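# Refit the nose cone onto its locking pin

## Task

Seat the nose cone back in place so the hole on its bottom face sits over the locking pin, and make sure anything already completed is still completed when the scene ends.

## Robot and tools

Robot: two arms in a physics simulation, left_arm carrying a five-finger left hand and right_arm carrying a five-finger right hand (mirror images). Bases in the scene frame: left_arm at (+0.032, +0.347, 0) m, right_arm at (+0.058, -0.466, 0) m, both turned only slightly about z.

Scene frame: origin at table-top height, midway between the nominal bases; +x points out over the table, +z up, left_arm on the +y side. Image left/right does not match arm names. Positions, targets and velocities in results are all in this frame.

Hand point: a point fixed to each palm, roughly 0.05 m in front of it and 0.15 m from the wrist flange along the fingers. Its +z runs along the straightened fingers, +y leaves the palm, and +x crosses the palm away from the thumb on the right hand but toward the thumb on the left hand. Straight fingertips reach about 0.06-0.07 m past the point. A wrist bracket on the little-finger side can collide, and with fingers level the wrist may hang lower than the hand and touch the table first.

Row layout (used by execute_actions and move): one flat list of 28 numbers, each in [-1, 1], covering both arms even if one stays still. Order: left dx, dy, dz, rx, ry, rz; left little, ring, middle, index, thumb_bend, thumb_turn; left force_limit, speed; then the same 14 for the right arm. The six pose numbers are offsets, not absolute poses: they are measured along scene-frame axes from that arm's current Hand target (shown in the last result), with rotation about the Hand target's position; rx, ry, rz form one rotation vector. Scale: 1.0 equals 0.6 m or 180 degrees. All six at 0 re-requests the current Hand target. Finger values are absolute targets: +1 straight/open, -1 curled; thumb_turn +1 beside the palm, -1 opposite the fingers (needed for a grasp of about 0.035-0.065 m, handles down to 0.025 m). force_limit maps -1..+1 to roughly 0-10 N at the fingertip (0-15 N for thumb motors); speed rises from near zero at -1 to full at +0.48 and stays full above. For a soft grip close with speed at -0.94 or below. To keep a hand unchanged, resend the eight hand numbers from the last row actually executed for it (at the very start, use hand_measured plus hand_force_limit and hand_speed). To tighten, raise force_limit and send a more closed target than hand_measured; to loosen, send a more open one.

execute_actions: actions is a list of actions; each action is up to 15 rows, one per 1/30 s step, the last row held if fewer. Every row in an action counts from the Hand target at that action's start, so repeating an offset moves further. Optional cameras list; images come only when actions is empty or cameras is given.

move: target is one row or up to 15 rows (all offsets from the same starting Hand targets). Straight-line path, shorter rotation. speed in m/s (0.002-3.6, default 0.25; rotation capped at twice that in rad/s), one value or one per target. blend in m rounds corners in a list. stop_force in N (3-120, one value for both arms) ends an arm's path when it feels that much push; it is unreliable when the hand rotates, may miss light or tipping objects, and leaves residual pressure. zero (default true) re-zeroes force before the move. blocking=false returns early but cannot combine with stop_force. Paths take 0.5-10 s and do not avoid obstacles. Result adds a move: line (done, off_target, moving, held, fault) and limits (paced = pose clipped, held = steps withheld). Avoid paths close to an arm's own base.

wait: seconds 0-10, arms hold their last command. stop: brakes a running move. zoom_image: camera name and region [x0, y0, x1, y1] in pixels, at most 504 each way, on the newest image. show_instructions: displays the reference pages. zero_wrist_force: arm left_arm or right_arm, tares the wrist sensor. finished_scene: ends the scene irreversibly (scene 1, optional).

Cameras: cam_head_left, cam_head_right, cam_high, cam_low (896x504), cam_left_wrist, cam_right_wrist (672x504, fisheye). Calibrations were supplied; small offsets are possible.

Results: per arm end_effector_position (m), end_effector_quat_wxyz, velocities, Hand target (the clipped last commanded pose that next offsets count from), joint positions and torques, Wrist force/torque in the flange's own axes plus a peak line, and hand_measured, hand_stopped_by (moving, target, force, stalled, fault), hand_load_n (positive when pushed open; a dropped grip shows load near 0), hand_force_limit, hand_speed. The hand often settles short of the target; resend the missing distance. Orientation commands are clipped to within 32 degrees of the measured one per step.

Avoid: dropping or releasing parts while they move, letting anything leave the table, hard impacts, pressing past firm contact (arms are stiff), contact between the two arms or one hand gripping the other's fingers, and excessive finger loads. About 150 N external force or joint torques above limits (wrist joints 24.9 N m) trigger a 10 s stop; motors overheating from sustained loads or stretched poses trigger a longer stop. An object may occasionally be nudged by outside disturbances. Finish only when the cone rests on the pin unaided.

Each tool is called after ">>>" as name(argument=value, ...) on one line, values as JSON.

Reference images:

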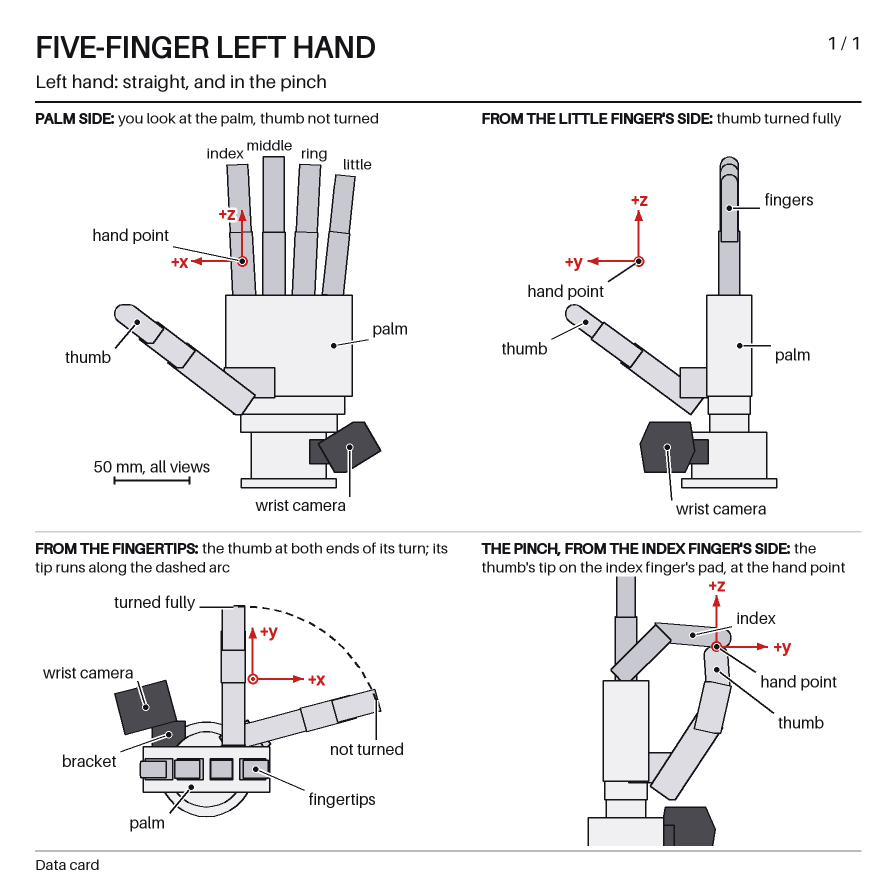

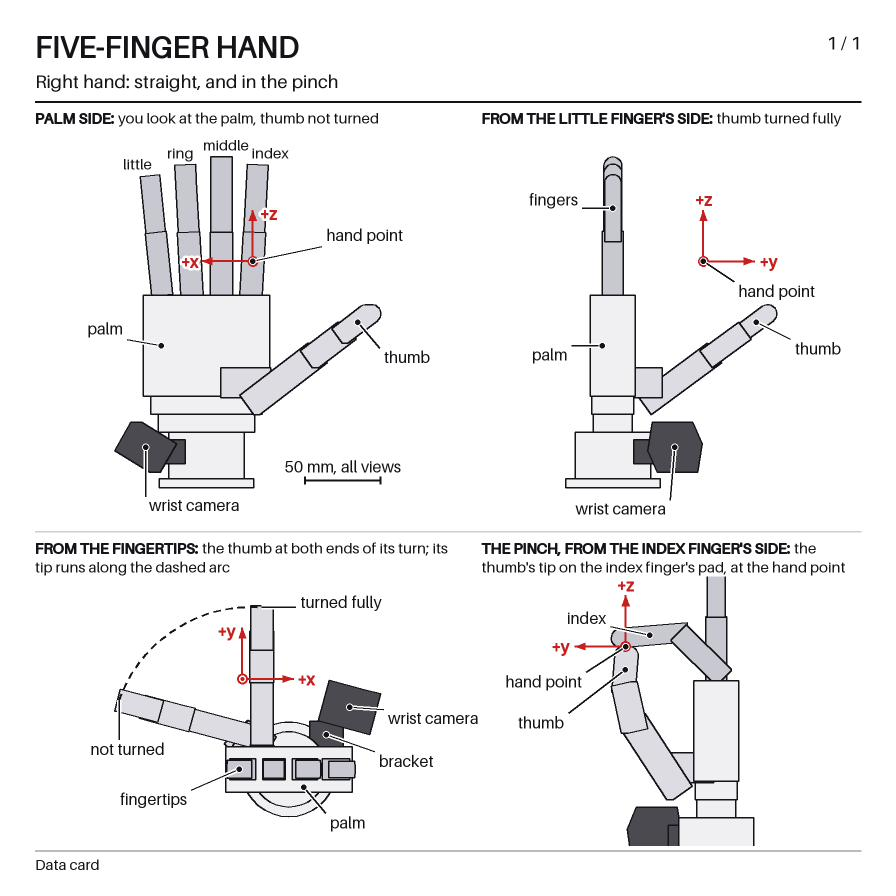

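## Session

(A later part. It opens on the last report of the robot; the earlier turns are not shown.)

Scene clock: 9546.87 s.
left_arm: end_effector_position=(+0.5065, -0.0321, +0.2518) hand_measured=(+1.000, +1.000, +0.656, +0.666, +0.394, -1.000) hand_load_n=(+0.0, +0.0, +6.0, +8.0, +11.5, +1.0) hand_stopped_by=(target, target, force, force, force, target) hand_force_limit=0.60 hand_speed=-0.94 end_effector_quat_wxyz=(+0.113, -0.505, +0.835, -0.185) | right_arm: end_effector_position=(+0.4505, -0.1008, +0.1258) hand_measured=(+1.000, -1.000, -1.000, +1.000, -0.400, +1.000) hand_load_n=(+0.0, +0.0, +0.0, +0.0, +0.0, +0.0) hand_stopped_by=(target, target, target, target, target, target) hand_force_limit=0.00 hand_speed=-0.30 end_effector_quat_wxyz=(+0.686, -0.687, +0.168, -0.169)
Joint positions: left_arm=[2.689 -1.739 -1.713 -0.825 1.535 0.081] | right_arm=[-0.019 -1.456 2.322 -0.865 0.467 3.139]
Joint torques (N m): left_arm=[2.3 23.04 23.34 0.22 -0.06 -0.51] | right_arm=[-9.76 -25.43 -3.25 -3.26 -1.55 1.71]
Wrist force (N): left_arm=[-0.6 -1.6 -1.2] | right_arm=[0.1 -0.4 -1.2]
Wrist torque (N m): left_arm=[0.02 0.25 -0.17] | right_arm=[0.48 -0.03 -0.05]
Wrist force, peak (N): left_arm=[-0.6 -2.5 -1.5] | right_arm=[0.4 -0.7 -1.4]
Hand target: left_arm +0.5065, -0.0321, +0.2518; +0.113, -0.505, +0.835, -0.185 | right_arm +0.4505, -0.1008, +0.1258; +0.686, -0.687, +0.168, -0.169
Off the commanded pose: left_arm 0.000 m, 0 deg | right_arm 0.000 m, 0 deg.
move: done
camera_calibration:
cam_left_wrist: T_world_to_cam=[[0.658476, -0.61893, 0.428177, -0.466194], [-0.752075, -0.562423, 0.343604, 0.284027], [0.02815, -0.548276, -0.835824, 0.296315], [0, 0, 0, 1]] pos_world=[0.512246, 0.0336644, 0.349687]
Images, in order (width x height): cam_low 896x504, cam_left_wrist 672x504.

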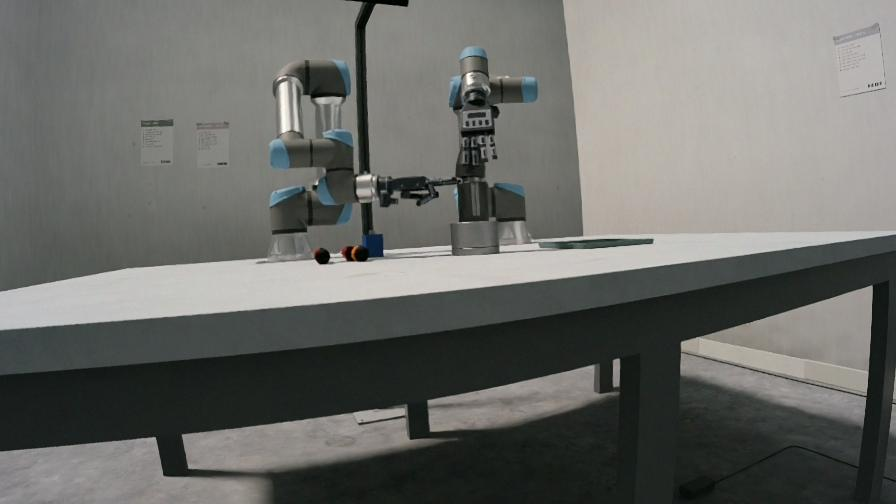

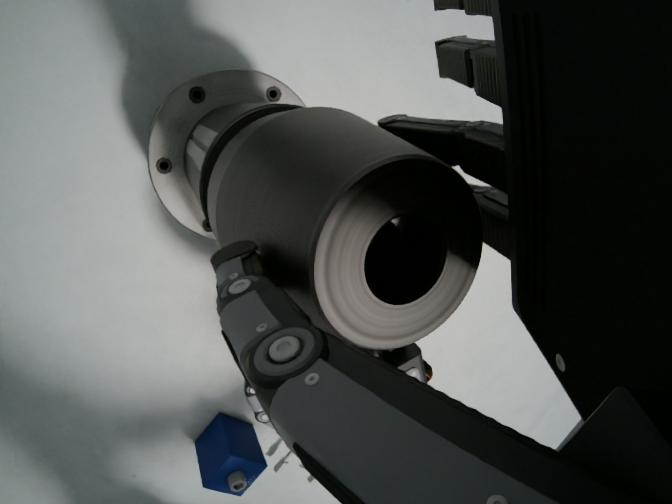

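>>> execute_actions(actions=[], cameras=["cam_high", "cam_low", "cam_right_wrist", "cam_head_left", "cam_head_right"])

>>> zoom_image(camera="cam_high", region=[430, 160, 500, 270])

>>> zoom_image(camera="cam_head_right", region=[395, 225, 455, 305])

Scene clock: 9605.23 s.
left_arm: end_effector_position=(+0.5065, -0.0321, +0.2518) hand_measured=(+1.000, +1.000, +0.656, +0.666, +0.394, -1.000) hand_load_n=(+0.0, +0.0, +6.0, +8.0, +11.0, +1.0) hand_stopped_by=(target, target, force, force, force, target) hand_force_limit=0.60 hand_speed=-0.94 end_effector_quat_wxyz=(+0.113, -0.505, +0.835, -0.185) | right_arm: end_effector_position=(+0.4505, -0.1008, +0.1258) hand_measured=(+1.000, -1.000, -1.000, +1.000, -0.400, +1.000) hand_load_n=(+0.0, +0.0, +0.0, +0.0, +0.0, +0.0) hand_stopped_by=(target, target, target, target, target, target) hand_force_limit=0.00 hand_speed=-0.30 end_effector_quat_wxyz=(+0.686, -0.687, +0.168, -0.169)
Joint positions: left_arm=[2.689 -1.739 -1.713 -0.825 1.535 0.081] | right_arm=[-0.019 -1.456 2.322 -0.865 0.467 3.139]
Joint velocities: within noise
Joint torques (N m): left_arm=[1.79 22.48 21.59 0.19 0.08 -0.67] | right_arm=[-10.03 -26.15 -3.19 -3.17 -1.53 1.74]
Wrist force (N): left_arm=[-0.5 -2.0 -1.7] | right_arm=[0.6 -0.3 -1.1]
Wrist torque (N m): left_arm=[-0.01 0.24 -0.17] | right_arm=[0.48 -0.09 -0.02]
Wrist force, peak (N): left_arm=[-0.7 -2.2 -1.8] | right_arm=[0.1 -0.5 -1.4]
Hand target: left_arm +0.5065, -0.0321, +0.2518; +0.113, -0.505, +0.835, -0.185 | right_arm +0.4505, -0.1008, +0.1258; +0.686, -0.687, +0.168, -0.169
Off the commanded pose: left_arm 0.000 m, 0 deg | right_arm 0.000 m, 0 deg.
camera_calibration:
cam_right_wrist: T_world_to_cam=[[0.274227, -0.0694691, -0.959153, 0.0013094], [-0.960398, -0.0709723, -0.269443, 0.459247], [-0.0493553, 0.995056, -0.0861805, 0.251209], [0, 0, 0, 1]] pos_world=[0.4531, -0.217282, 0.146646]
Images, in order (width x height): cam_head_left 896x504, cam_head_right 896x504, cam_high 896x504, cam_low 896x504, cam_right_wrist 672x504.

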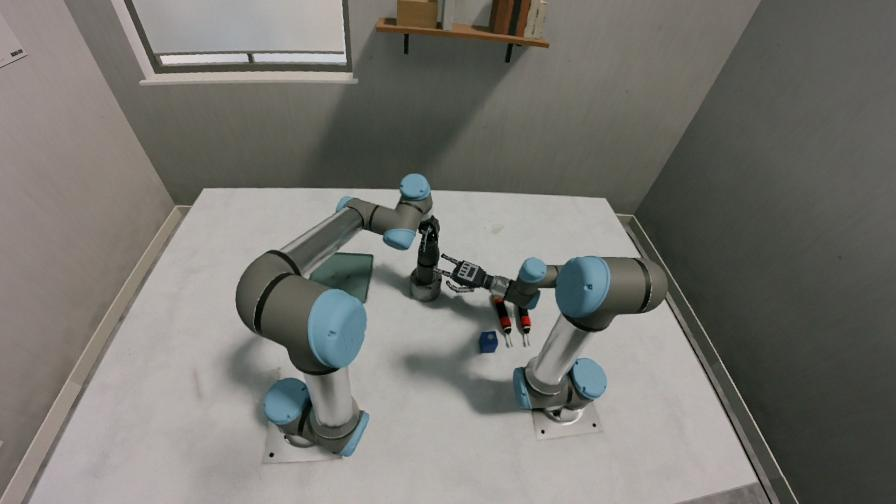

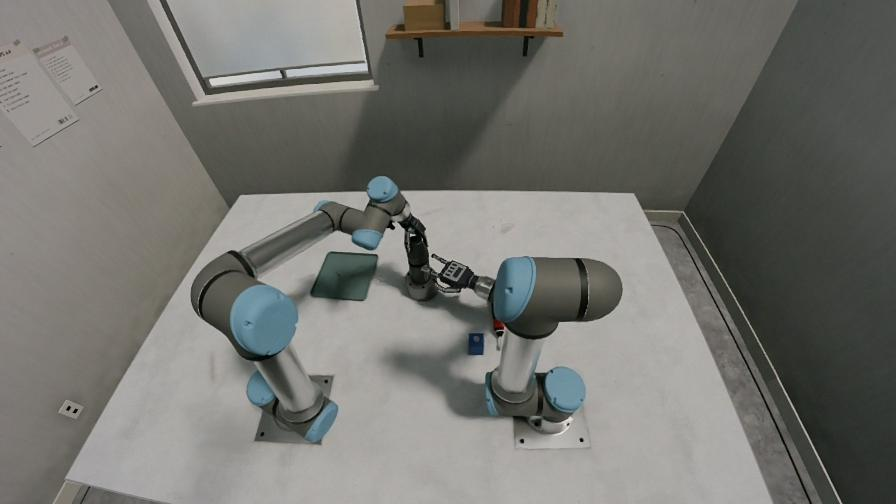

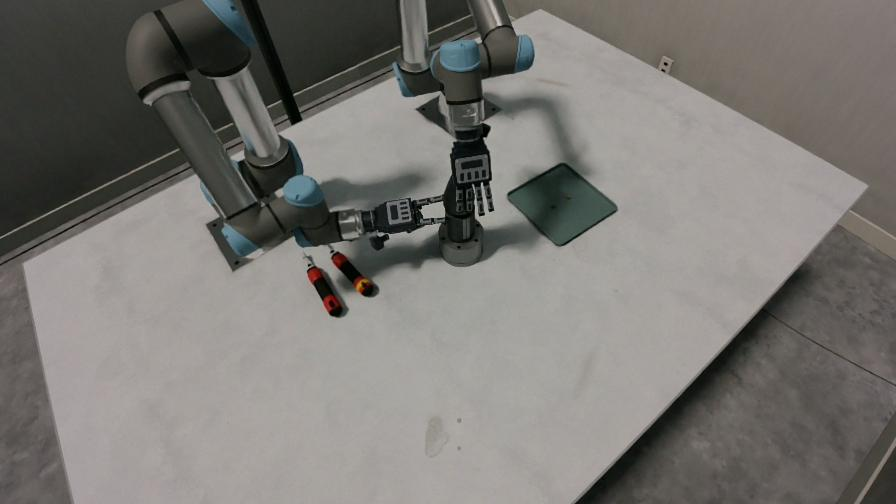

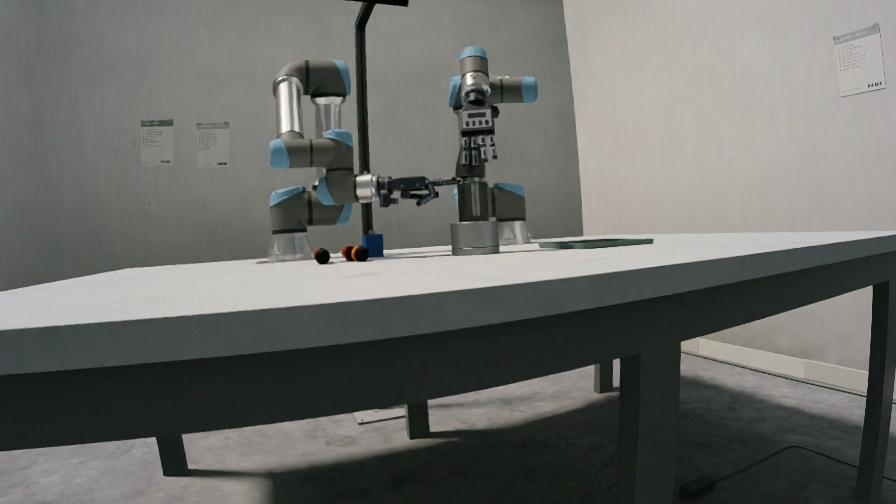

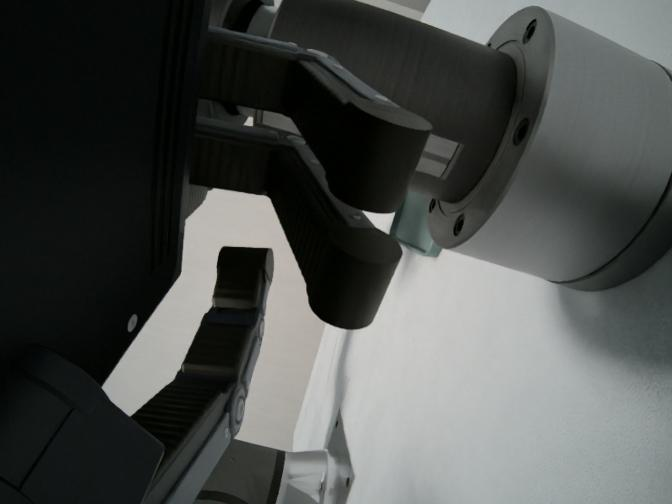

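Scaled by 4.582 from the camera's 896x504 image, which has a finer 1280x720 frame.

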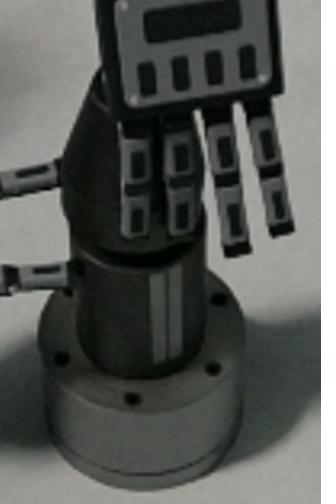

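Scaled by 6.300 from the camera's 896x504 image, which has a finer 1280x720 frame.

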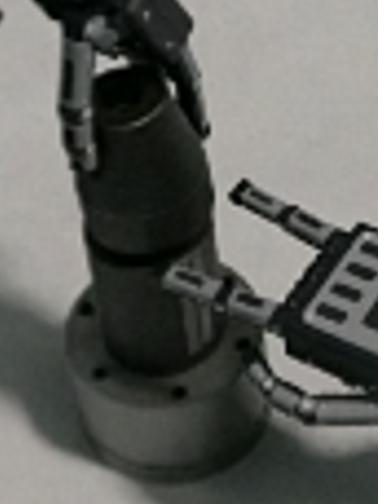

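>>> zoom_image(camera="cam_head_right", region=[400, 235, 440, 305])

>>> zoom_image(camera="cam_head_left", region=[405, 215, 455, 305])

Scaled by 7.200 from the camera's 896x504 image, which has a finer 1280x720 frame.

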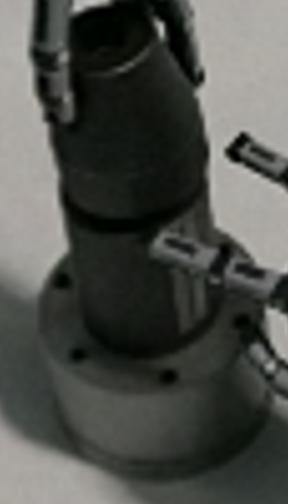

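Scaled by 5.600 from the camera's 896x504 image, which has a finer 1280x720 frame.

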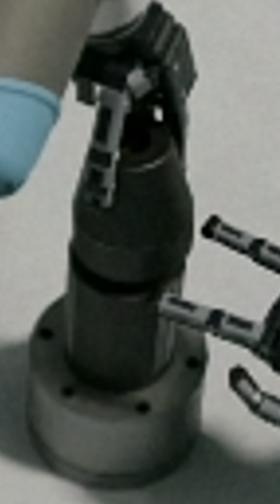

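>>> move(target=[0, 0, 0, 0, 0, 0, 1, 1, 0.53, 0.53, 0.18, -1, 0.6, -0.94, -0.0193, -0.0369, 0.0, 0, 0, 0, 1, -1, -1, 1, -0.4, 1, 0, -0.3], speed=0.04)

>>> move(target=[0, 0, 0, 0, 0, 0, 1, 1, 0.53, 0.53, 0.18, -1, 0.6, -0.94, 0, 0, 0.0207, 0, 0, 0, -1, 1, 1, -1, -0.4, 1, 0, -0.3], speed=0.04, cameras=["cam_low", "cam_high", "cam_left_wrist", "cam_right_wrist"])

Scene clock: 9693.67 s.
left_arm: end_effector_position=(+0.5065, -0.0321, +0.2518) hand_measured=(+1.000, +1.000, +0.656, +0.666, +0.394, -1.000) hand_load_n=(+0.0, -0.5, +6.5, +7.5, +11.0, +0.5) hand_stopped_by=(target, target, force, force, force, target) hand_force_limit=0.60 hand_speed=-0.94 end_effector_quat_wxyz=(+0.113, -0.505, +0.835, -0.185) | right_arm: end_effector_position=(+0.4389, -0.1229, +0.1258) hand_measured=(+1.000, -1.000, -1.000, +1.000, -0.400, +1.000) hand_load_n=(+0.0, +0.0, +0.0, +0.0, +0.0, +0.0) hand_stopped_by=(target, target, target, target, target, target) hand_force_limit=0.00 hand_speed=-0.30 end_effector_quat_wxyz=(+0.686, -0.687, +0.168, -0.169)
Joint positions: left_arm=[2.689 -1.739 -1.713 -0.825 1.535 0.081] | right_arm=[-0.097 -1.5 2.373 -0.872 0.39 3.138]
Joint torques (N m): left_arm=[1.49 22.99 20.53 0.15 -0.02 -0.51] | right_arm=[-9.49 -24.69 -0.8 -3.07 -1.37 1.99]
Wrist force (N): left_arm=[-0.1 -1.8 -1.5] | right_arm=[0.8 -0.3 -0.9]
Wrist torque (N m): left_arm=[0.01 0.19 -0.15] | right_arm=[0.47 -0.12 -0.01]
Wrist force, peak (N): left_arm=[-0.5 -2.3 -1.6] | right_arm=[0.3 -0.6 -1.5]
Hand target: left_arm +0.5065, -0.0321, +0.2518; +0.113, -0.505, +0.835, -0.185 | right_arm +0.4389, -0.1229, +0.1258; +0.686, -0.687, +0.168, -0.169
Off the commanded pose: left_arm 0.000 m, 0 deg | right_arm 0.000 m, 0 deg.
move: done

Scene clock: 9695.00 s.
left_arm: end_effector_position=(+0.5065, -0.0321, +0.2518) hand_measured=(+1.000, +1.000, +0.656, +0.666, +0.394, -1.000) hand_load_n=(+0.0, +0.0, +6.0, +7.5, +11.5, +1.0) hand_stopped_by=(target, target, force, force, force, target) hand_force_limit=0.60 hand_speed=-0.94 end_effector_quat_wxyz=(+0.113, -0.505, +0.835, -0.185) | right_arm: end_effector_position=(+0.4389, -0.1229, +0.1382) hand_measured=(-1.000, +1.000, +1.000, -1.000, -0.400, +1.000) hand_load_n=(+0.0, +0.0, +0.0, +0.5, +3.0, +0.0) hand_stopped_by=(target, target, target, target, target, target) hand_force_limit=0.00 hand_speed=-0.30 end_effector_quat_wxyz=(+0.686, -0.687, +0.168, -0.169)
Joint positions: left_arm=[2.689 -1.739 -1.713 -0.825 1.535 0.081] | right_arm=[-0.097 -1.531 2.359 -0.827 0.389 3.138]
Joint torques (N m): left_arm=[2.03 22.81 19.38 0.05 -0.07 -0.45] | right_arm=[-8.83 -22.72 -22.84 1.94 -1.11 -2.37]
Wrist force (N): left_arm=[-0.7 -1.9 -1.5] | right_arm=[0.2 0.1 -1.0]
Wrist torque (N m): left_arm=[-0.01 0.25 -0.17] | right_arm=[0.54 -0.02 -0.07]
Wrist force, peak (N): left_arm=[0.0 -2.1 -1.8] | right_arm=[0.5 -0.4 -1.4]
Hand target: left_arm +0.5065, -0.0321, +0.2518; +0.113, -0.505, +0.835, -0.185 | right_arm +0.4389, -0.1229, +0.1382; +0.686, -0.687, +0.168, -0.169
Off the commanded pose: left_arm 0.000 m, 0 deg | right_arm 0.000 m, 0 deg.
move: done
camera_calibration:
cam_left_wrist: T_world_to_cam=[[0.658476, -0.61893, 0.428177, -0.466194], [-0.752075, -0.562423, 0.343604, 0.284027], [0.02815, -0.548276, -0.835824, 0.296315], [0, 0, 0, 1]] pos_world=[0.512246, 0.0336644, 0.349687]
cam_right_wrist: T_world_to_cam=[[0.274227, -0.0694691, -0.959153, 0.0148487], [-0.960398, -0.0709723, -0.269443, 0.449879], [-0.0493553, 0.995056, -0.0861805, 0.273696], [0, 0, 0, 1]] pos_world=[0.4415, -0.239382, 0.159046]
Images, in order (width x height): cam_high 896x504, cam_low 896x504, cam_left_wrist 672x504, cam_right_wrist 672x504.

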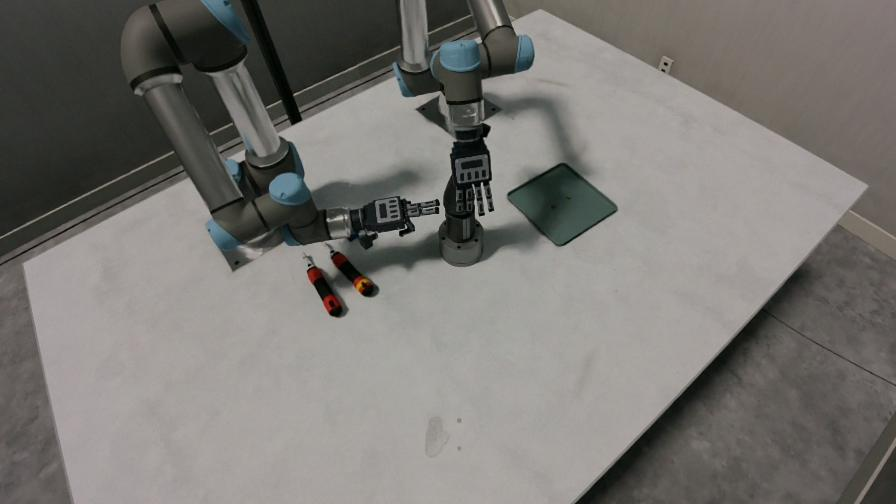

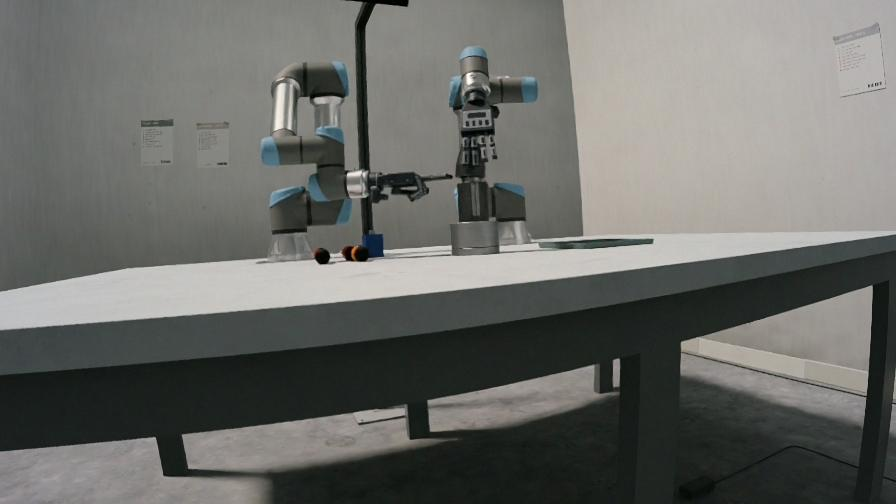

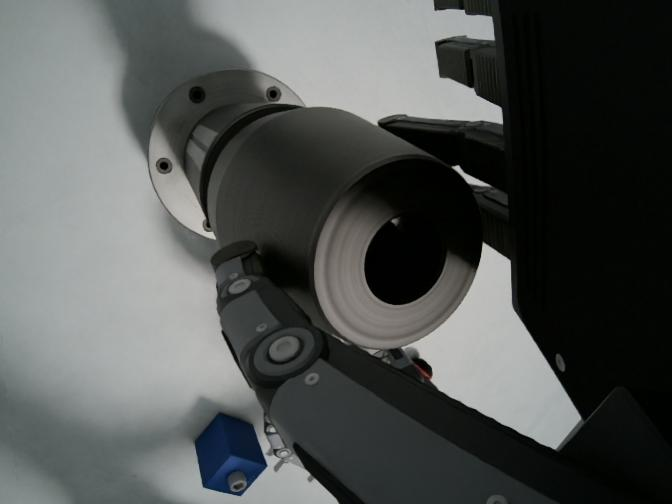

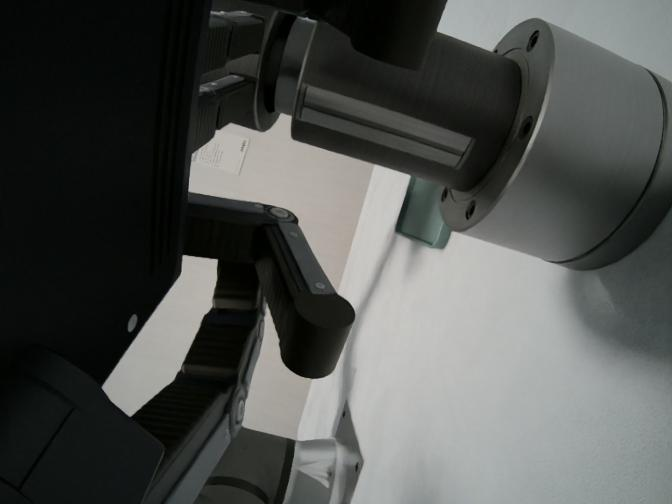

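>>> zoom_image(camera="cam_right_wrist", region=[190, 0, 370, 150])

>>> zoom_image(camera="cam_low", region=[440, 150, 490, 210])

Scaled by 2.800 from the camera's 672x504 image, which has a finer 960x720 frame.

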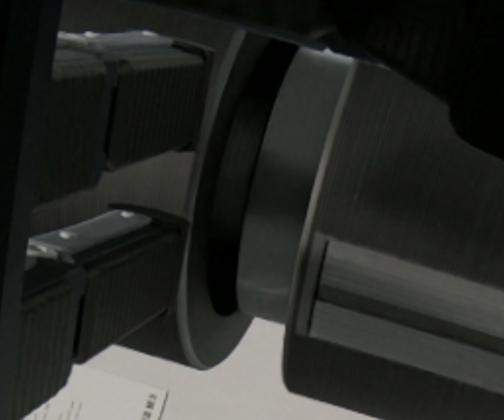

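Scaled by 8.400 from the camera's 896x504 image, which has a finer 1280x720 frame.

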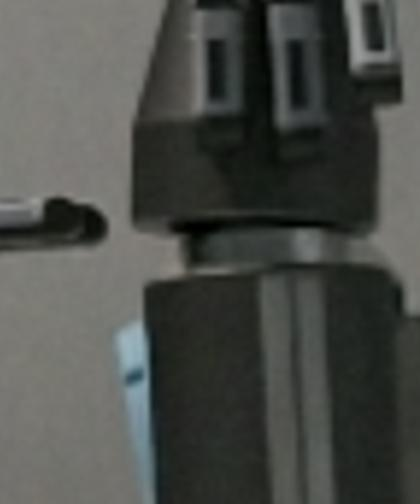

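>>> move(target=[0, 0, 0, 0, 0, 0, 1, 1, 0.53, 0.53, 0.18, -1, 0.6, -0.94, 0.0046, 0.0089, 0, 0, 0, 0, -1, 1, 1, -1, -0.4, 1, 0, -0.3], speed=0.03)

>>> move(target=[0, 0, 0, 0, 0, 0, 1, 1, 0.53, 0.53, 0.18, -1, 0.6, -0.94, 0.0093, 0.0177, 0, 0, 0, 0, -1, 1, 1, -1, -0.4, 1, 0, -0.3], speed=0.006, stop_force=3, cameras=["cam_low", "cam_right_wrist"])

Scene clock: 9719.83 s.
left_arm: end_effector_position=(+0.5065, -0.0321, +0.2518) hand_measured=(+1.000, +1.000, +0.656, +0.666, +0.394, -1.000) hand_load_n=(+0.0, +0.0, +6.0, +7.5, +11.0, +1.0) hand_stopped_by=(target, target, force, force, force, target) hand_force_limit=0.60 hand_speed=-0.94 end_effector_quat_wxyz=(+0.113, -0.505, +0.835, -0.185) | right_arm: end_effector_position=(+0.4416, -0.1177, +0.1382) hand_measured=(-1.000, +1.000, +1.000, -1.000, -0.400, +1.000) hand_load_n=(+0.0, +0.0, +0.0, +0.5, +2.5, +0.0) hand_stopped_by=(target, target, target, target, target, target) hand_force_limit=0.00 hand_speed=-0.30 end_effector_quat_wxyz=(+0.686, -0.687, +0.168, -0.169)
Joint positions: left_arm=[2.689 -1.739 -1.713 -0.825 1.535 0.081] | right_arm=[-0.078 -1.52 2.347 -0.826 0.408 3.139]
Joint torques (N m): left_arm=[1.99 22.6 19.08 0.17 0 -0.58] | right_arm=[7.11 -8.1 -23.85 1.93 1.37 1.74]
Wrist force (N): left_arm=[-0.7 -1.4 -1.1] | right_arm=[0.4 -0.4 -1.2]
Wrist torque (N m): left_arm=[0.02 0.26 -0.18] | right_arm=[0.48 -0.05 -0.06]
Wrist force, peak (N): left_arm=[-0.5 -2.5 -1.7] | right_arm=[0.4 -0.6 -1.6]
Hand target: left_arm +0.5065, -0.0321, +0.2518; +0.113, -0.505, +0.835, -0.185 | right_arm +0.4416, -0.1176, +0.1382; +0.686, -0.687, +0.168, -0.169
Off the commanded pose: left_arm 0.000 m, 0 deg | right_arm 0.000 m, 0 deg.
move: done

Scene clock: 9721.87 s.
left_arm: end_effector_position=(+0.5065, -0.0321, +0.2518) hand_measured=(+1.000, +1.000, +0.656, +0.666, +0.394, -1.000) hand_load_n=(+0.0, +0.0, +9.5, +6.0, +11.0, -1.0) hand_stopped_by=(target, target, force, force, force, target) hand_force_limit=0.60 hand_speed=-0.94 end_effector_quat_wxyz=(+0.113, -0.505, +0.835, -0.185) | right_arm: end_effector_position=(+0.4443, -0.1125, +0.1382) hand_measured=(-1.000, +1.000, +1.000, -1.000, -0.400, +1.000) hand_load_n=(+0.0, +0.0, -0.5, +0.5, +3.0, +0.0) hand_stopped_by=(target, target, target, target, target, target) hand_force_limit=0.00 hand_speed=-0.30 end_effector_quat_wxyz=(+0.686, -0.687, +0.168, -0.169)
Joint positions: left_arm=[2.689 -1.739 -1.713 -0.825 1.535 0.081] | right_arm=[-0.059 -1.51 2.336 -0.825 0.427 3.139]
Joint torques (N m): left_arm=[1.76 22.42 18.61 0.21 -0.06 -0.36] | right_arm=[-9.46 -24.16 -4.36 -0.77 -1.34 1.48]
Wrist force (N): left_arm=[-4.9 -3.9 -2.8] | right_arm=[-0.4 0.2 -3.1]
Wrist torque (N m): left_arm=[0.06 0.18 -0.20] | right_arm=[0.59 -0.04 -0.10]
Wrist force, peak (N): left_arm=[-5.1 -4.6 -3.5] | right_arm=[-0.5 0.8 -4.2]
Hand target: left_arm +0.5065, -0.0321, +0.2518; +0.113, -0.505, +0.835, -0.185 | right_arm +0.4443, -0.1125, +0.1382; +0.686, -0.687, +0.168, -0.169 (not the last commanded pose)
Off the commanded pose: left_arm 0.000 m, 0 deg | right_arm 0.006 m, 0 deg.
move: contact (right_arm)
camera_calibration:
cam_right_wrist: T_world_to_cam=[[0.274135, -0.069476, -0.959178, 0.014134], [-0.960424, -0.0709653, -0.269351, 0.455803], [-0.049355, 0.995056, -0.0861804, 0.263613], [0, 0, 0, 1]] pos_world=[0.4469, -0.228982, 0.159046]
Images, in order (width x height): cam_low 896x504, cam_right_wrist 672x504.

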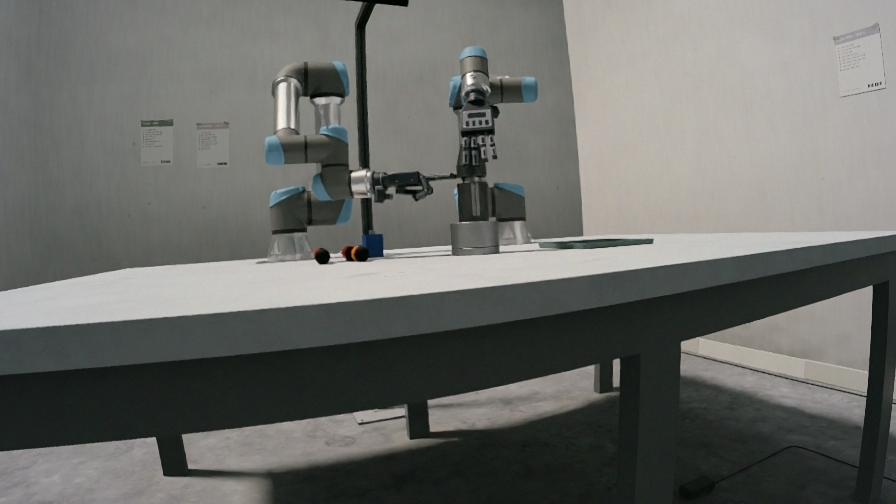

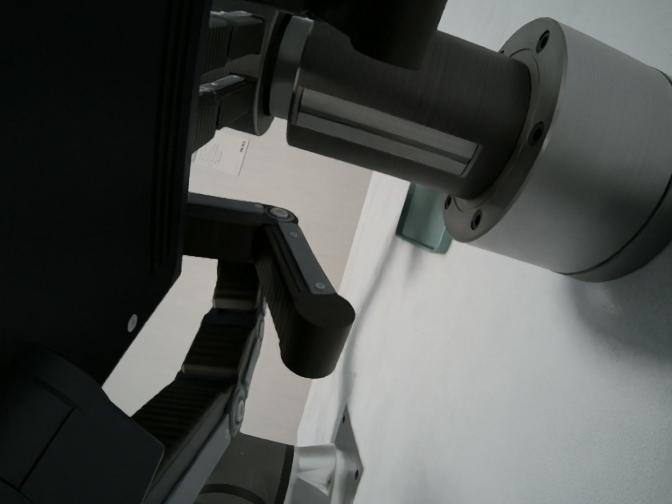

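>>> zoom_image(camera="cam_low", region=[440, 150, 490, 210])

>>> zoom_image(camera="cam_right_wrist", region=[190, 0, 370, 150])

Scaled by 8.400 from the camera's 896x504 image, which has a finer 1280x720 frame.

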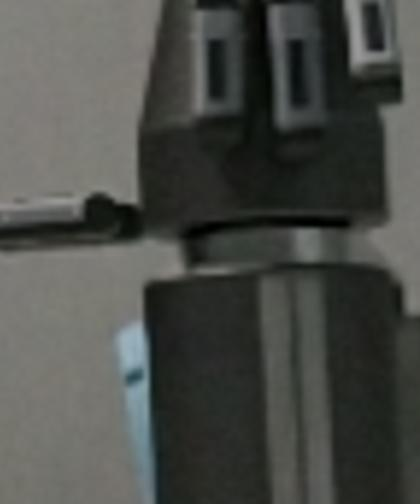

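Scaled by 2.800 from the camera's 672x504 image, which has a finer 960x720 frame.

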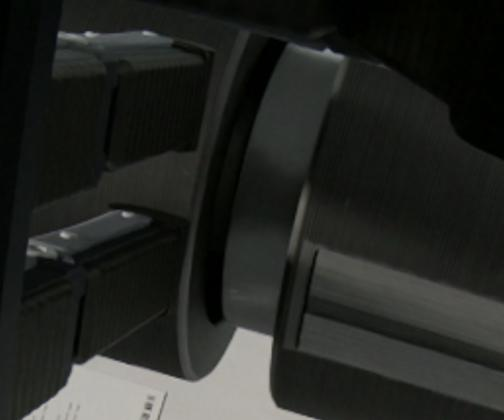

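>>> move(target=[0.00077, 0.00148, 0, 0, 0, 0, 1, 1, 0.53, 0.53, 0.18, -1, 0.6, -0.94, 0.00077, 0.00148, 0, 0, 0, 0, -1, 1, 1, -1, -0.4, 1, 0, -0.3], speed=0.005, cameras=["cam_low", "cam_right_wrist"])

>>> zoom_image(camera="cam_low", region=[440, 150, 490, 210])

Scene clock: 9743.60 s.
left_arm: end_effector_position=(+0.5069, -0.0313, +0.2518) hand_measured=(+1.000, +1.000, +0.656, +0.666, +0.394, -1.000) hand_load_n=(+0.0, +0.0, +8.5, +5.5, +10.5, +2.5) hand_stopped_by=(target, target, force, force, force, target) hand_force_limit=0.60 hand_speed=-0.94 end_effector_quat_wxyz=(+0.113, -0.505, +0.835, -0.185) | right_arm: end_effector_position=(+0.4448, -0.1117, +0.1383) hand_measured=(-1.000, +1.000, +1.000, -1.000, -0.400, +1.000) hand_load_n=(+0.0, -0.5, -0.5, +0.5, +3.0, +0.0) hand_stopped_by=(target, target, target, target, target, target) hand_force_limit=0.00 hand_speed=-0.30 end_effector_quat_wxyz=(+0.687, -0.687, +0.167, -0.169)
Joint positions: left_arm=[2.691 -1.738 -1.713 -0.825 1.534 0.082] | right_arm=[-0.056 -1.508 2.334 -0.825 0.43 3.139]
Joint torques (N m): left_arm=[10.33 41.22 12.18 -0.05 -0.06 2.4] | right_arm=[7.55 -9.59 -25.06 1.46 1.76 1.59]
Wrist force (N): left_arm=[3.4 -2.6 -1.4] | right_arm=[0.0 0.2 -2.7]
Wrist torque (N m): left_arm=[0.02 0.23 -0.19] | right_arm=[0.54 -0.06 -0.07]
Wrist force, peak (N): left_arm=[-4.8 -4.2 -3.1] | right_arm=[0.0 0.8 -3.7]
Hand target: left_arm +0.5070, -0.0313, +0.2518; +0.113, -0.505, +0.835, -0.185 | right_arm +0.4448, -0.1116, +0.1382; +0.686, -0.687, +0.168, -0.169
Off the commanded pose: left_arm 0.000 m, 0 deg | right_arm 0.000 m, 0 deg.
move: done
camera_calibration:
cam_right_wrist: T_world_to_cam=[[0.274345, -0.0694604, -0.959119, 0.0139595], [-0.960364, -0.0709814, -0.269561, 0.456349], [-0.0493558, 0.995056, -0.0861807, 0.262743], [0, 0, 0, 1]] pos_world=[0.447399, -0.228082, 0.159046]
Images, in order (width x height): cam_low 896x504, cam_right_wrist 672x504.

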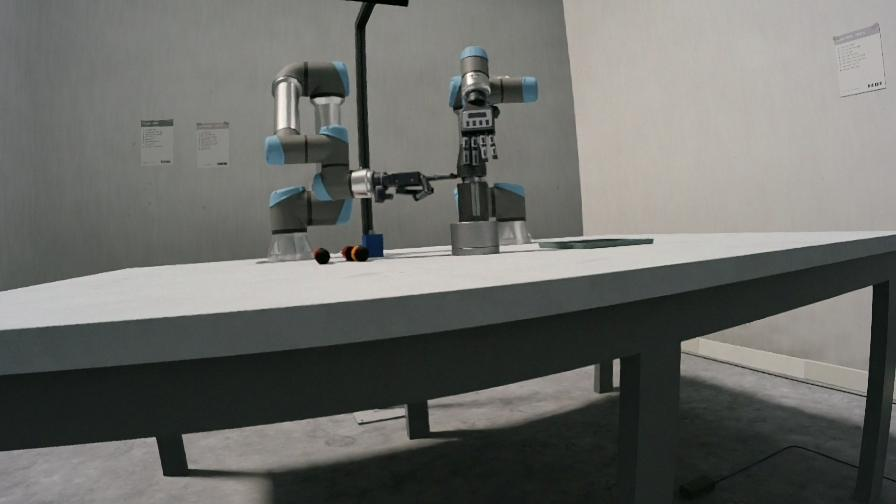

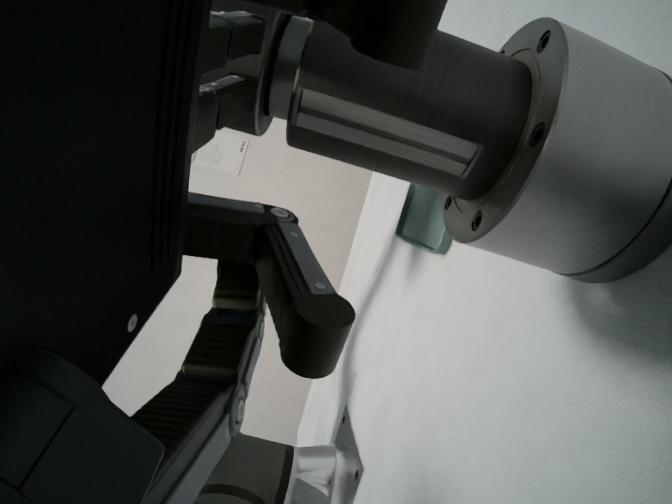

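Scaled by 8.400 from the camera's 896x504 image, which has a finer 1280x720 frame.

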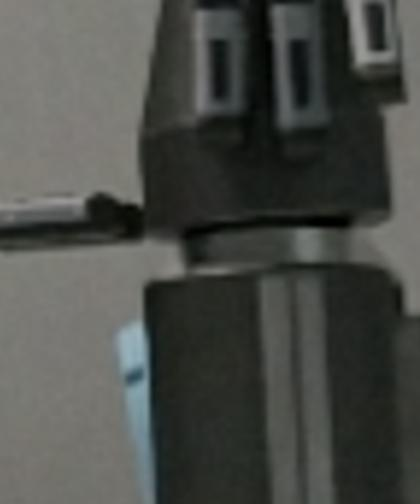

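>>> move(target=[0.00077, 0.00148, 0, 0, 0, 0, 1, 1, 0.53, 0.53, 0.18, -1, 0.6, -0.94, 0.00077, 0.00148, 0, 0, 0, 0, -1, 1, 1, -1, -0.4, 1, 0, -0.3], speed=0.005, cameras=["cam_low", "cam_right_wrist"])

>>> zoom_image(camera="cam_low", region=[440, 150, 490, 210])

>>> zoom_image(camera="cam_right_wrist", region=[190, 0, 370, 150])

Scene clock: 9753.83 s.
left_arm: end_effector_position=(+0.5074, -0.0304, +0.2518) hand_measured=(+1.000, +1.000, +0.656, +0.666, +0.394, -1.000) hand_load_n=(+0.0, +0.0, +7.0, +5.5, +10.0, +1.5) hand_stopped_by=(target, target, force, force, force, target) hand_force_limit=0.60 hand_speed=-0.94 end_effector_quat_wxyz=(+0.113, -0.505, +0.835, -0.185) | right_arm: end_effector_position=(+0.4452, -0.1108, +0.1382) hand_measured=(-1.000, +1.000, +1.000, -1.000, -0.400, +1.000) hand_load_n=(+0.0, +0.0, -1.0, +0.5, +3.0, +0.0) hand_stopped_by=(target, target, target, target, target, target) hand_force_limit=0.00 hand_speed=-0.30 end_effector_quat_wxyz=(+0.687, -0.687, +0.168, -0.169)
Joint positions: left_arm=[2.693 -1.738 -1.714 -0.825 1.534 0.084] | right_arm=[-0.053 -1.506 2.332 -0.825 0.433 3.139]
Joint torques (N m): left_arm=[9.22 39.45 12.08 0.02 -0.26 2.32] | right_arm=[8.53 -9.05 -24.84 1.78 1.75 1.8]
Wrist force (N): left_arm=[2.1 -2.3 -2.6] | right_arm=[-0.2 0.5 -2.9]
Wrist torque (N m): left_arm=[0.03 0.25 -0.21] | right_arm=[0.52 -0.04 -0.07]
Wrist force, peak (N): left_arm=[2.1 -2.4 -3.2] | right_arm=[-0.2 0.4 -3.3]
Hand target: left_arm +0.5074, -0.0304, +0.2518; +0.113, -0.505, +0.835, -0.185 | right_arm +0.4452, -0.1107, +0.1382; +0.686, -0.687, +0.168, -0.169
Off the commanded pose: left_arm 0.000 m, 0 deg | right_arm 0.000 m, 0 deg.
move: done
camera_calibration:
cam_right_wrist: T_world_to_cam=[[0.274225, -0.0694419, -0.959155, 0.0139758], [-0.960393, -0.0710679, -0.269434, 0.456771], [-0.0494551, 0.995051, -0.0861801, 0.261911], [0, 0, 0, 1]] pos_world=[0.4478, -0.227182, 0.159046]
Images, in order (width x height): cam_low 896x504, cam_right_wrist 672x504.

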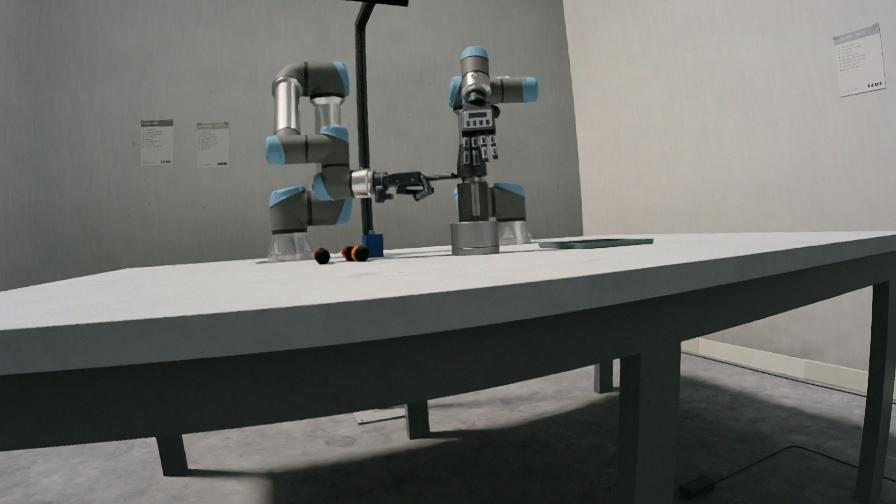

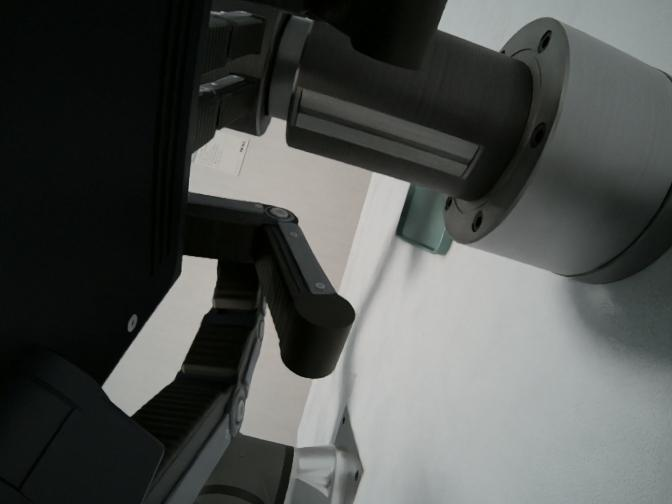

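Scaled by 8.400 from the camera's 896x504 image, which has a finer 1280x720 frame.

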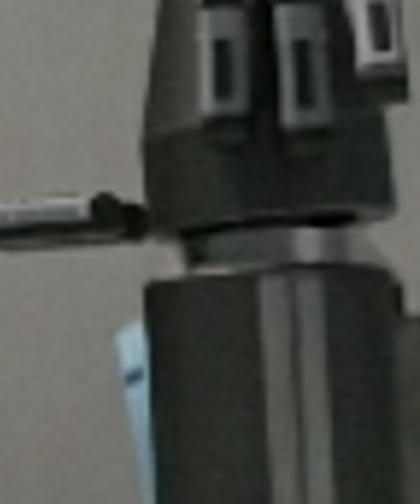

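Scaled by 2.800 from the camera's 672x504 image, which has a finer 960x720 frame.

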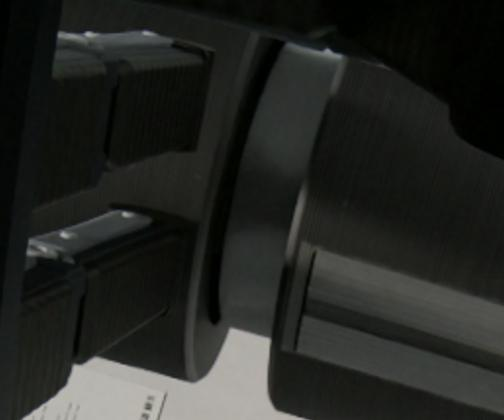

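>>> execute_actions(actions=[], cameras=["cam_head_left", "cam_head_right", "cam_high"])

>>> zoom_image(camera="cam_head_right", region=[398, 240, 438, 295])

>>> zoom_image(camera="cam_head_left", region=[405, 240, 450, 305])

>>> zoom_image(camera="cam_high", region=[435, 190, 485, 250])

Scene clock: 9810.07 s.
left_arm: end_effector_position=(+0.5074, -0.0304, +0.2518) hand_measured=(+1.000, +1.000, +0.656, +0.666, +0.394, -1.000) hand_load_n=(+0.0, +0.0, +6.5, +5.5, +10.0, +2.0) hand_stopped_by=(target, target, force, force, force, target) hand_force_limit=0.60 hand_speed=-0.94 end_effector_quat_wxyz=(+0.113, -0.505, +0.835, -0.185) | right_arm: end_effector_position=(+0.4452, -0.1107, +0.1382) hand_measured=(-1.000, +1.000, +1.000, -1.000, -0.400, +1.000) hand_load_n=(+0.0, +0.0, -1.0, +0.5, +3.5, +0.0) hand_stopped_by=(target, target, target, target, target, target) hand_force_limit=0.00 hand_speed=-0.30 end_effector_quat_wxyz=(+0.686, -0.687, +0.168, -0.169)
Joint positions: left_arm=[2.693 -1.738 -1.714 -0.825 1.534 0.084] | right_arm=[-0.053 -1.506 2.332 -0.825 0.433 3.139]
Joint velocities: within noise
Joint torques (N m): left_arm=[11.31 38.17 11.36 0.73 0.38 2.25] | right_arm=[7.2 -9.51 -25.28 1.66 2.01 0.54]
Wrist force (N): left_arm=[2.6 -2.5 -2.9] | right_arm=[-0.2 0.8 -3.1]
Wrist torque (N m): left_arm=[0.06 0.28 -0.21] | right_arm=[0.57 -0.06 -0.06]
Wrist force, peak (N): left_arm=[2.8 -2.9 -3.3] | right_arm=[0.1 1.3 -3.5]
Hand target: left_arm +0.5074, -0.0304, +0.2518; +0.113, -0.505, +0.835, -0.185 | right_arm +0.4452, -0.1107, +0.1382; +0.686, -0.687, +0.168, -0.169
Off the commanded pose: left_arm 0.000 m, 0 deg | right_arm 0.000 m, 0 deg.
Images, in order (width x height): cam_head_left 896x504, cam_head_right 896x504, cam_high 896x504.

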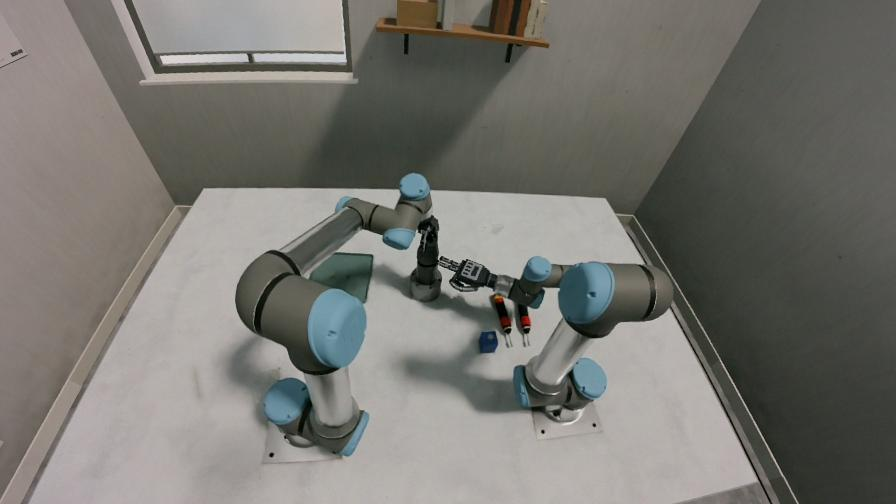

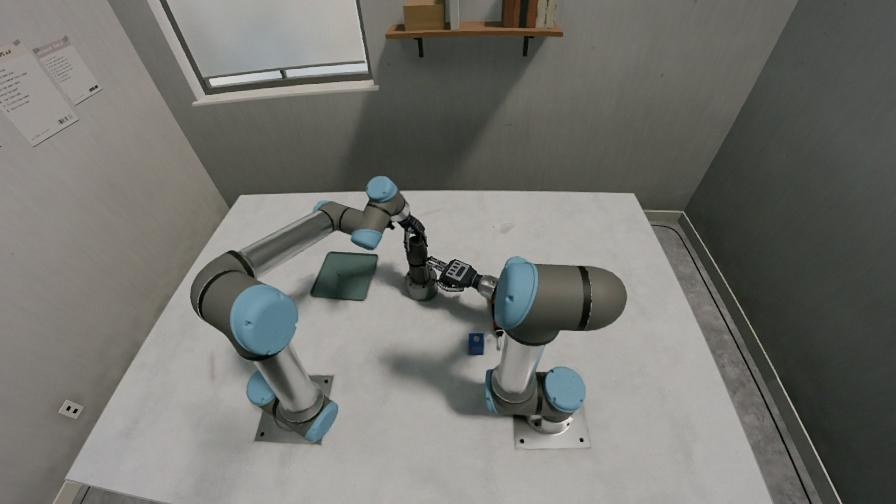

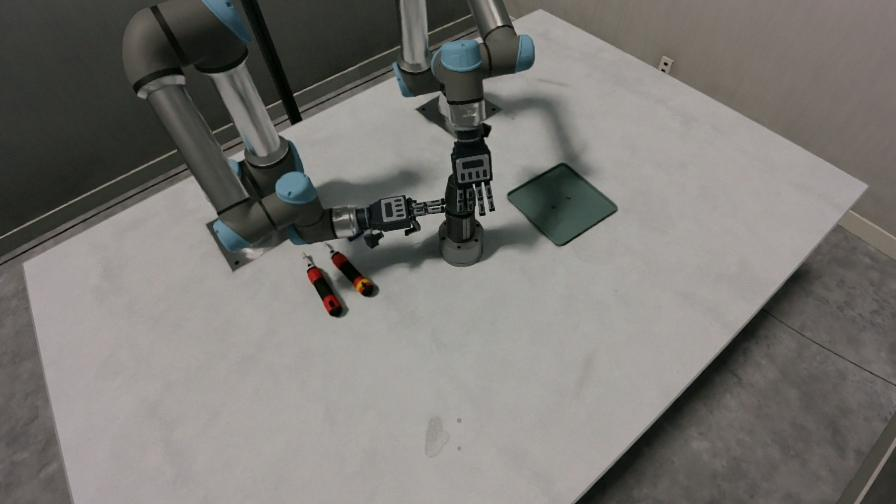

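Scaled by 9.164 from the camera's 896x504 image, which has a finer 1280x720 frame.

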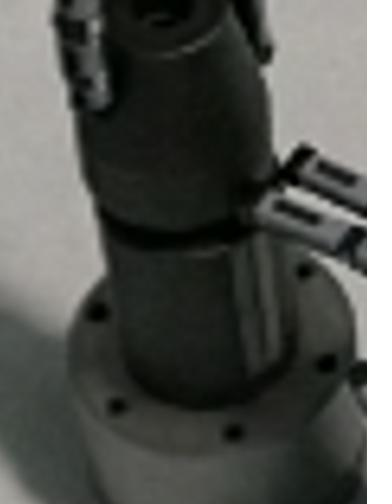

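Scaled by 7.754 from the camera's 896x504 image, which has a finer 1280x720 frame.

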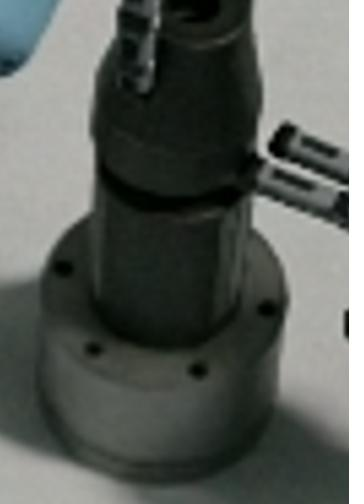

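Scaled by 8.400 from the camera's 896x504 image, which has a finer 1280x720 frame.

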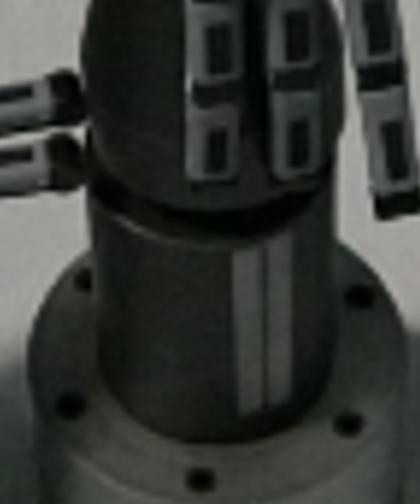

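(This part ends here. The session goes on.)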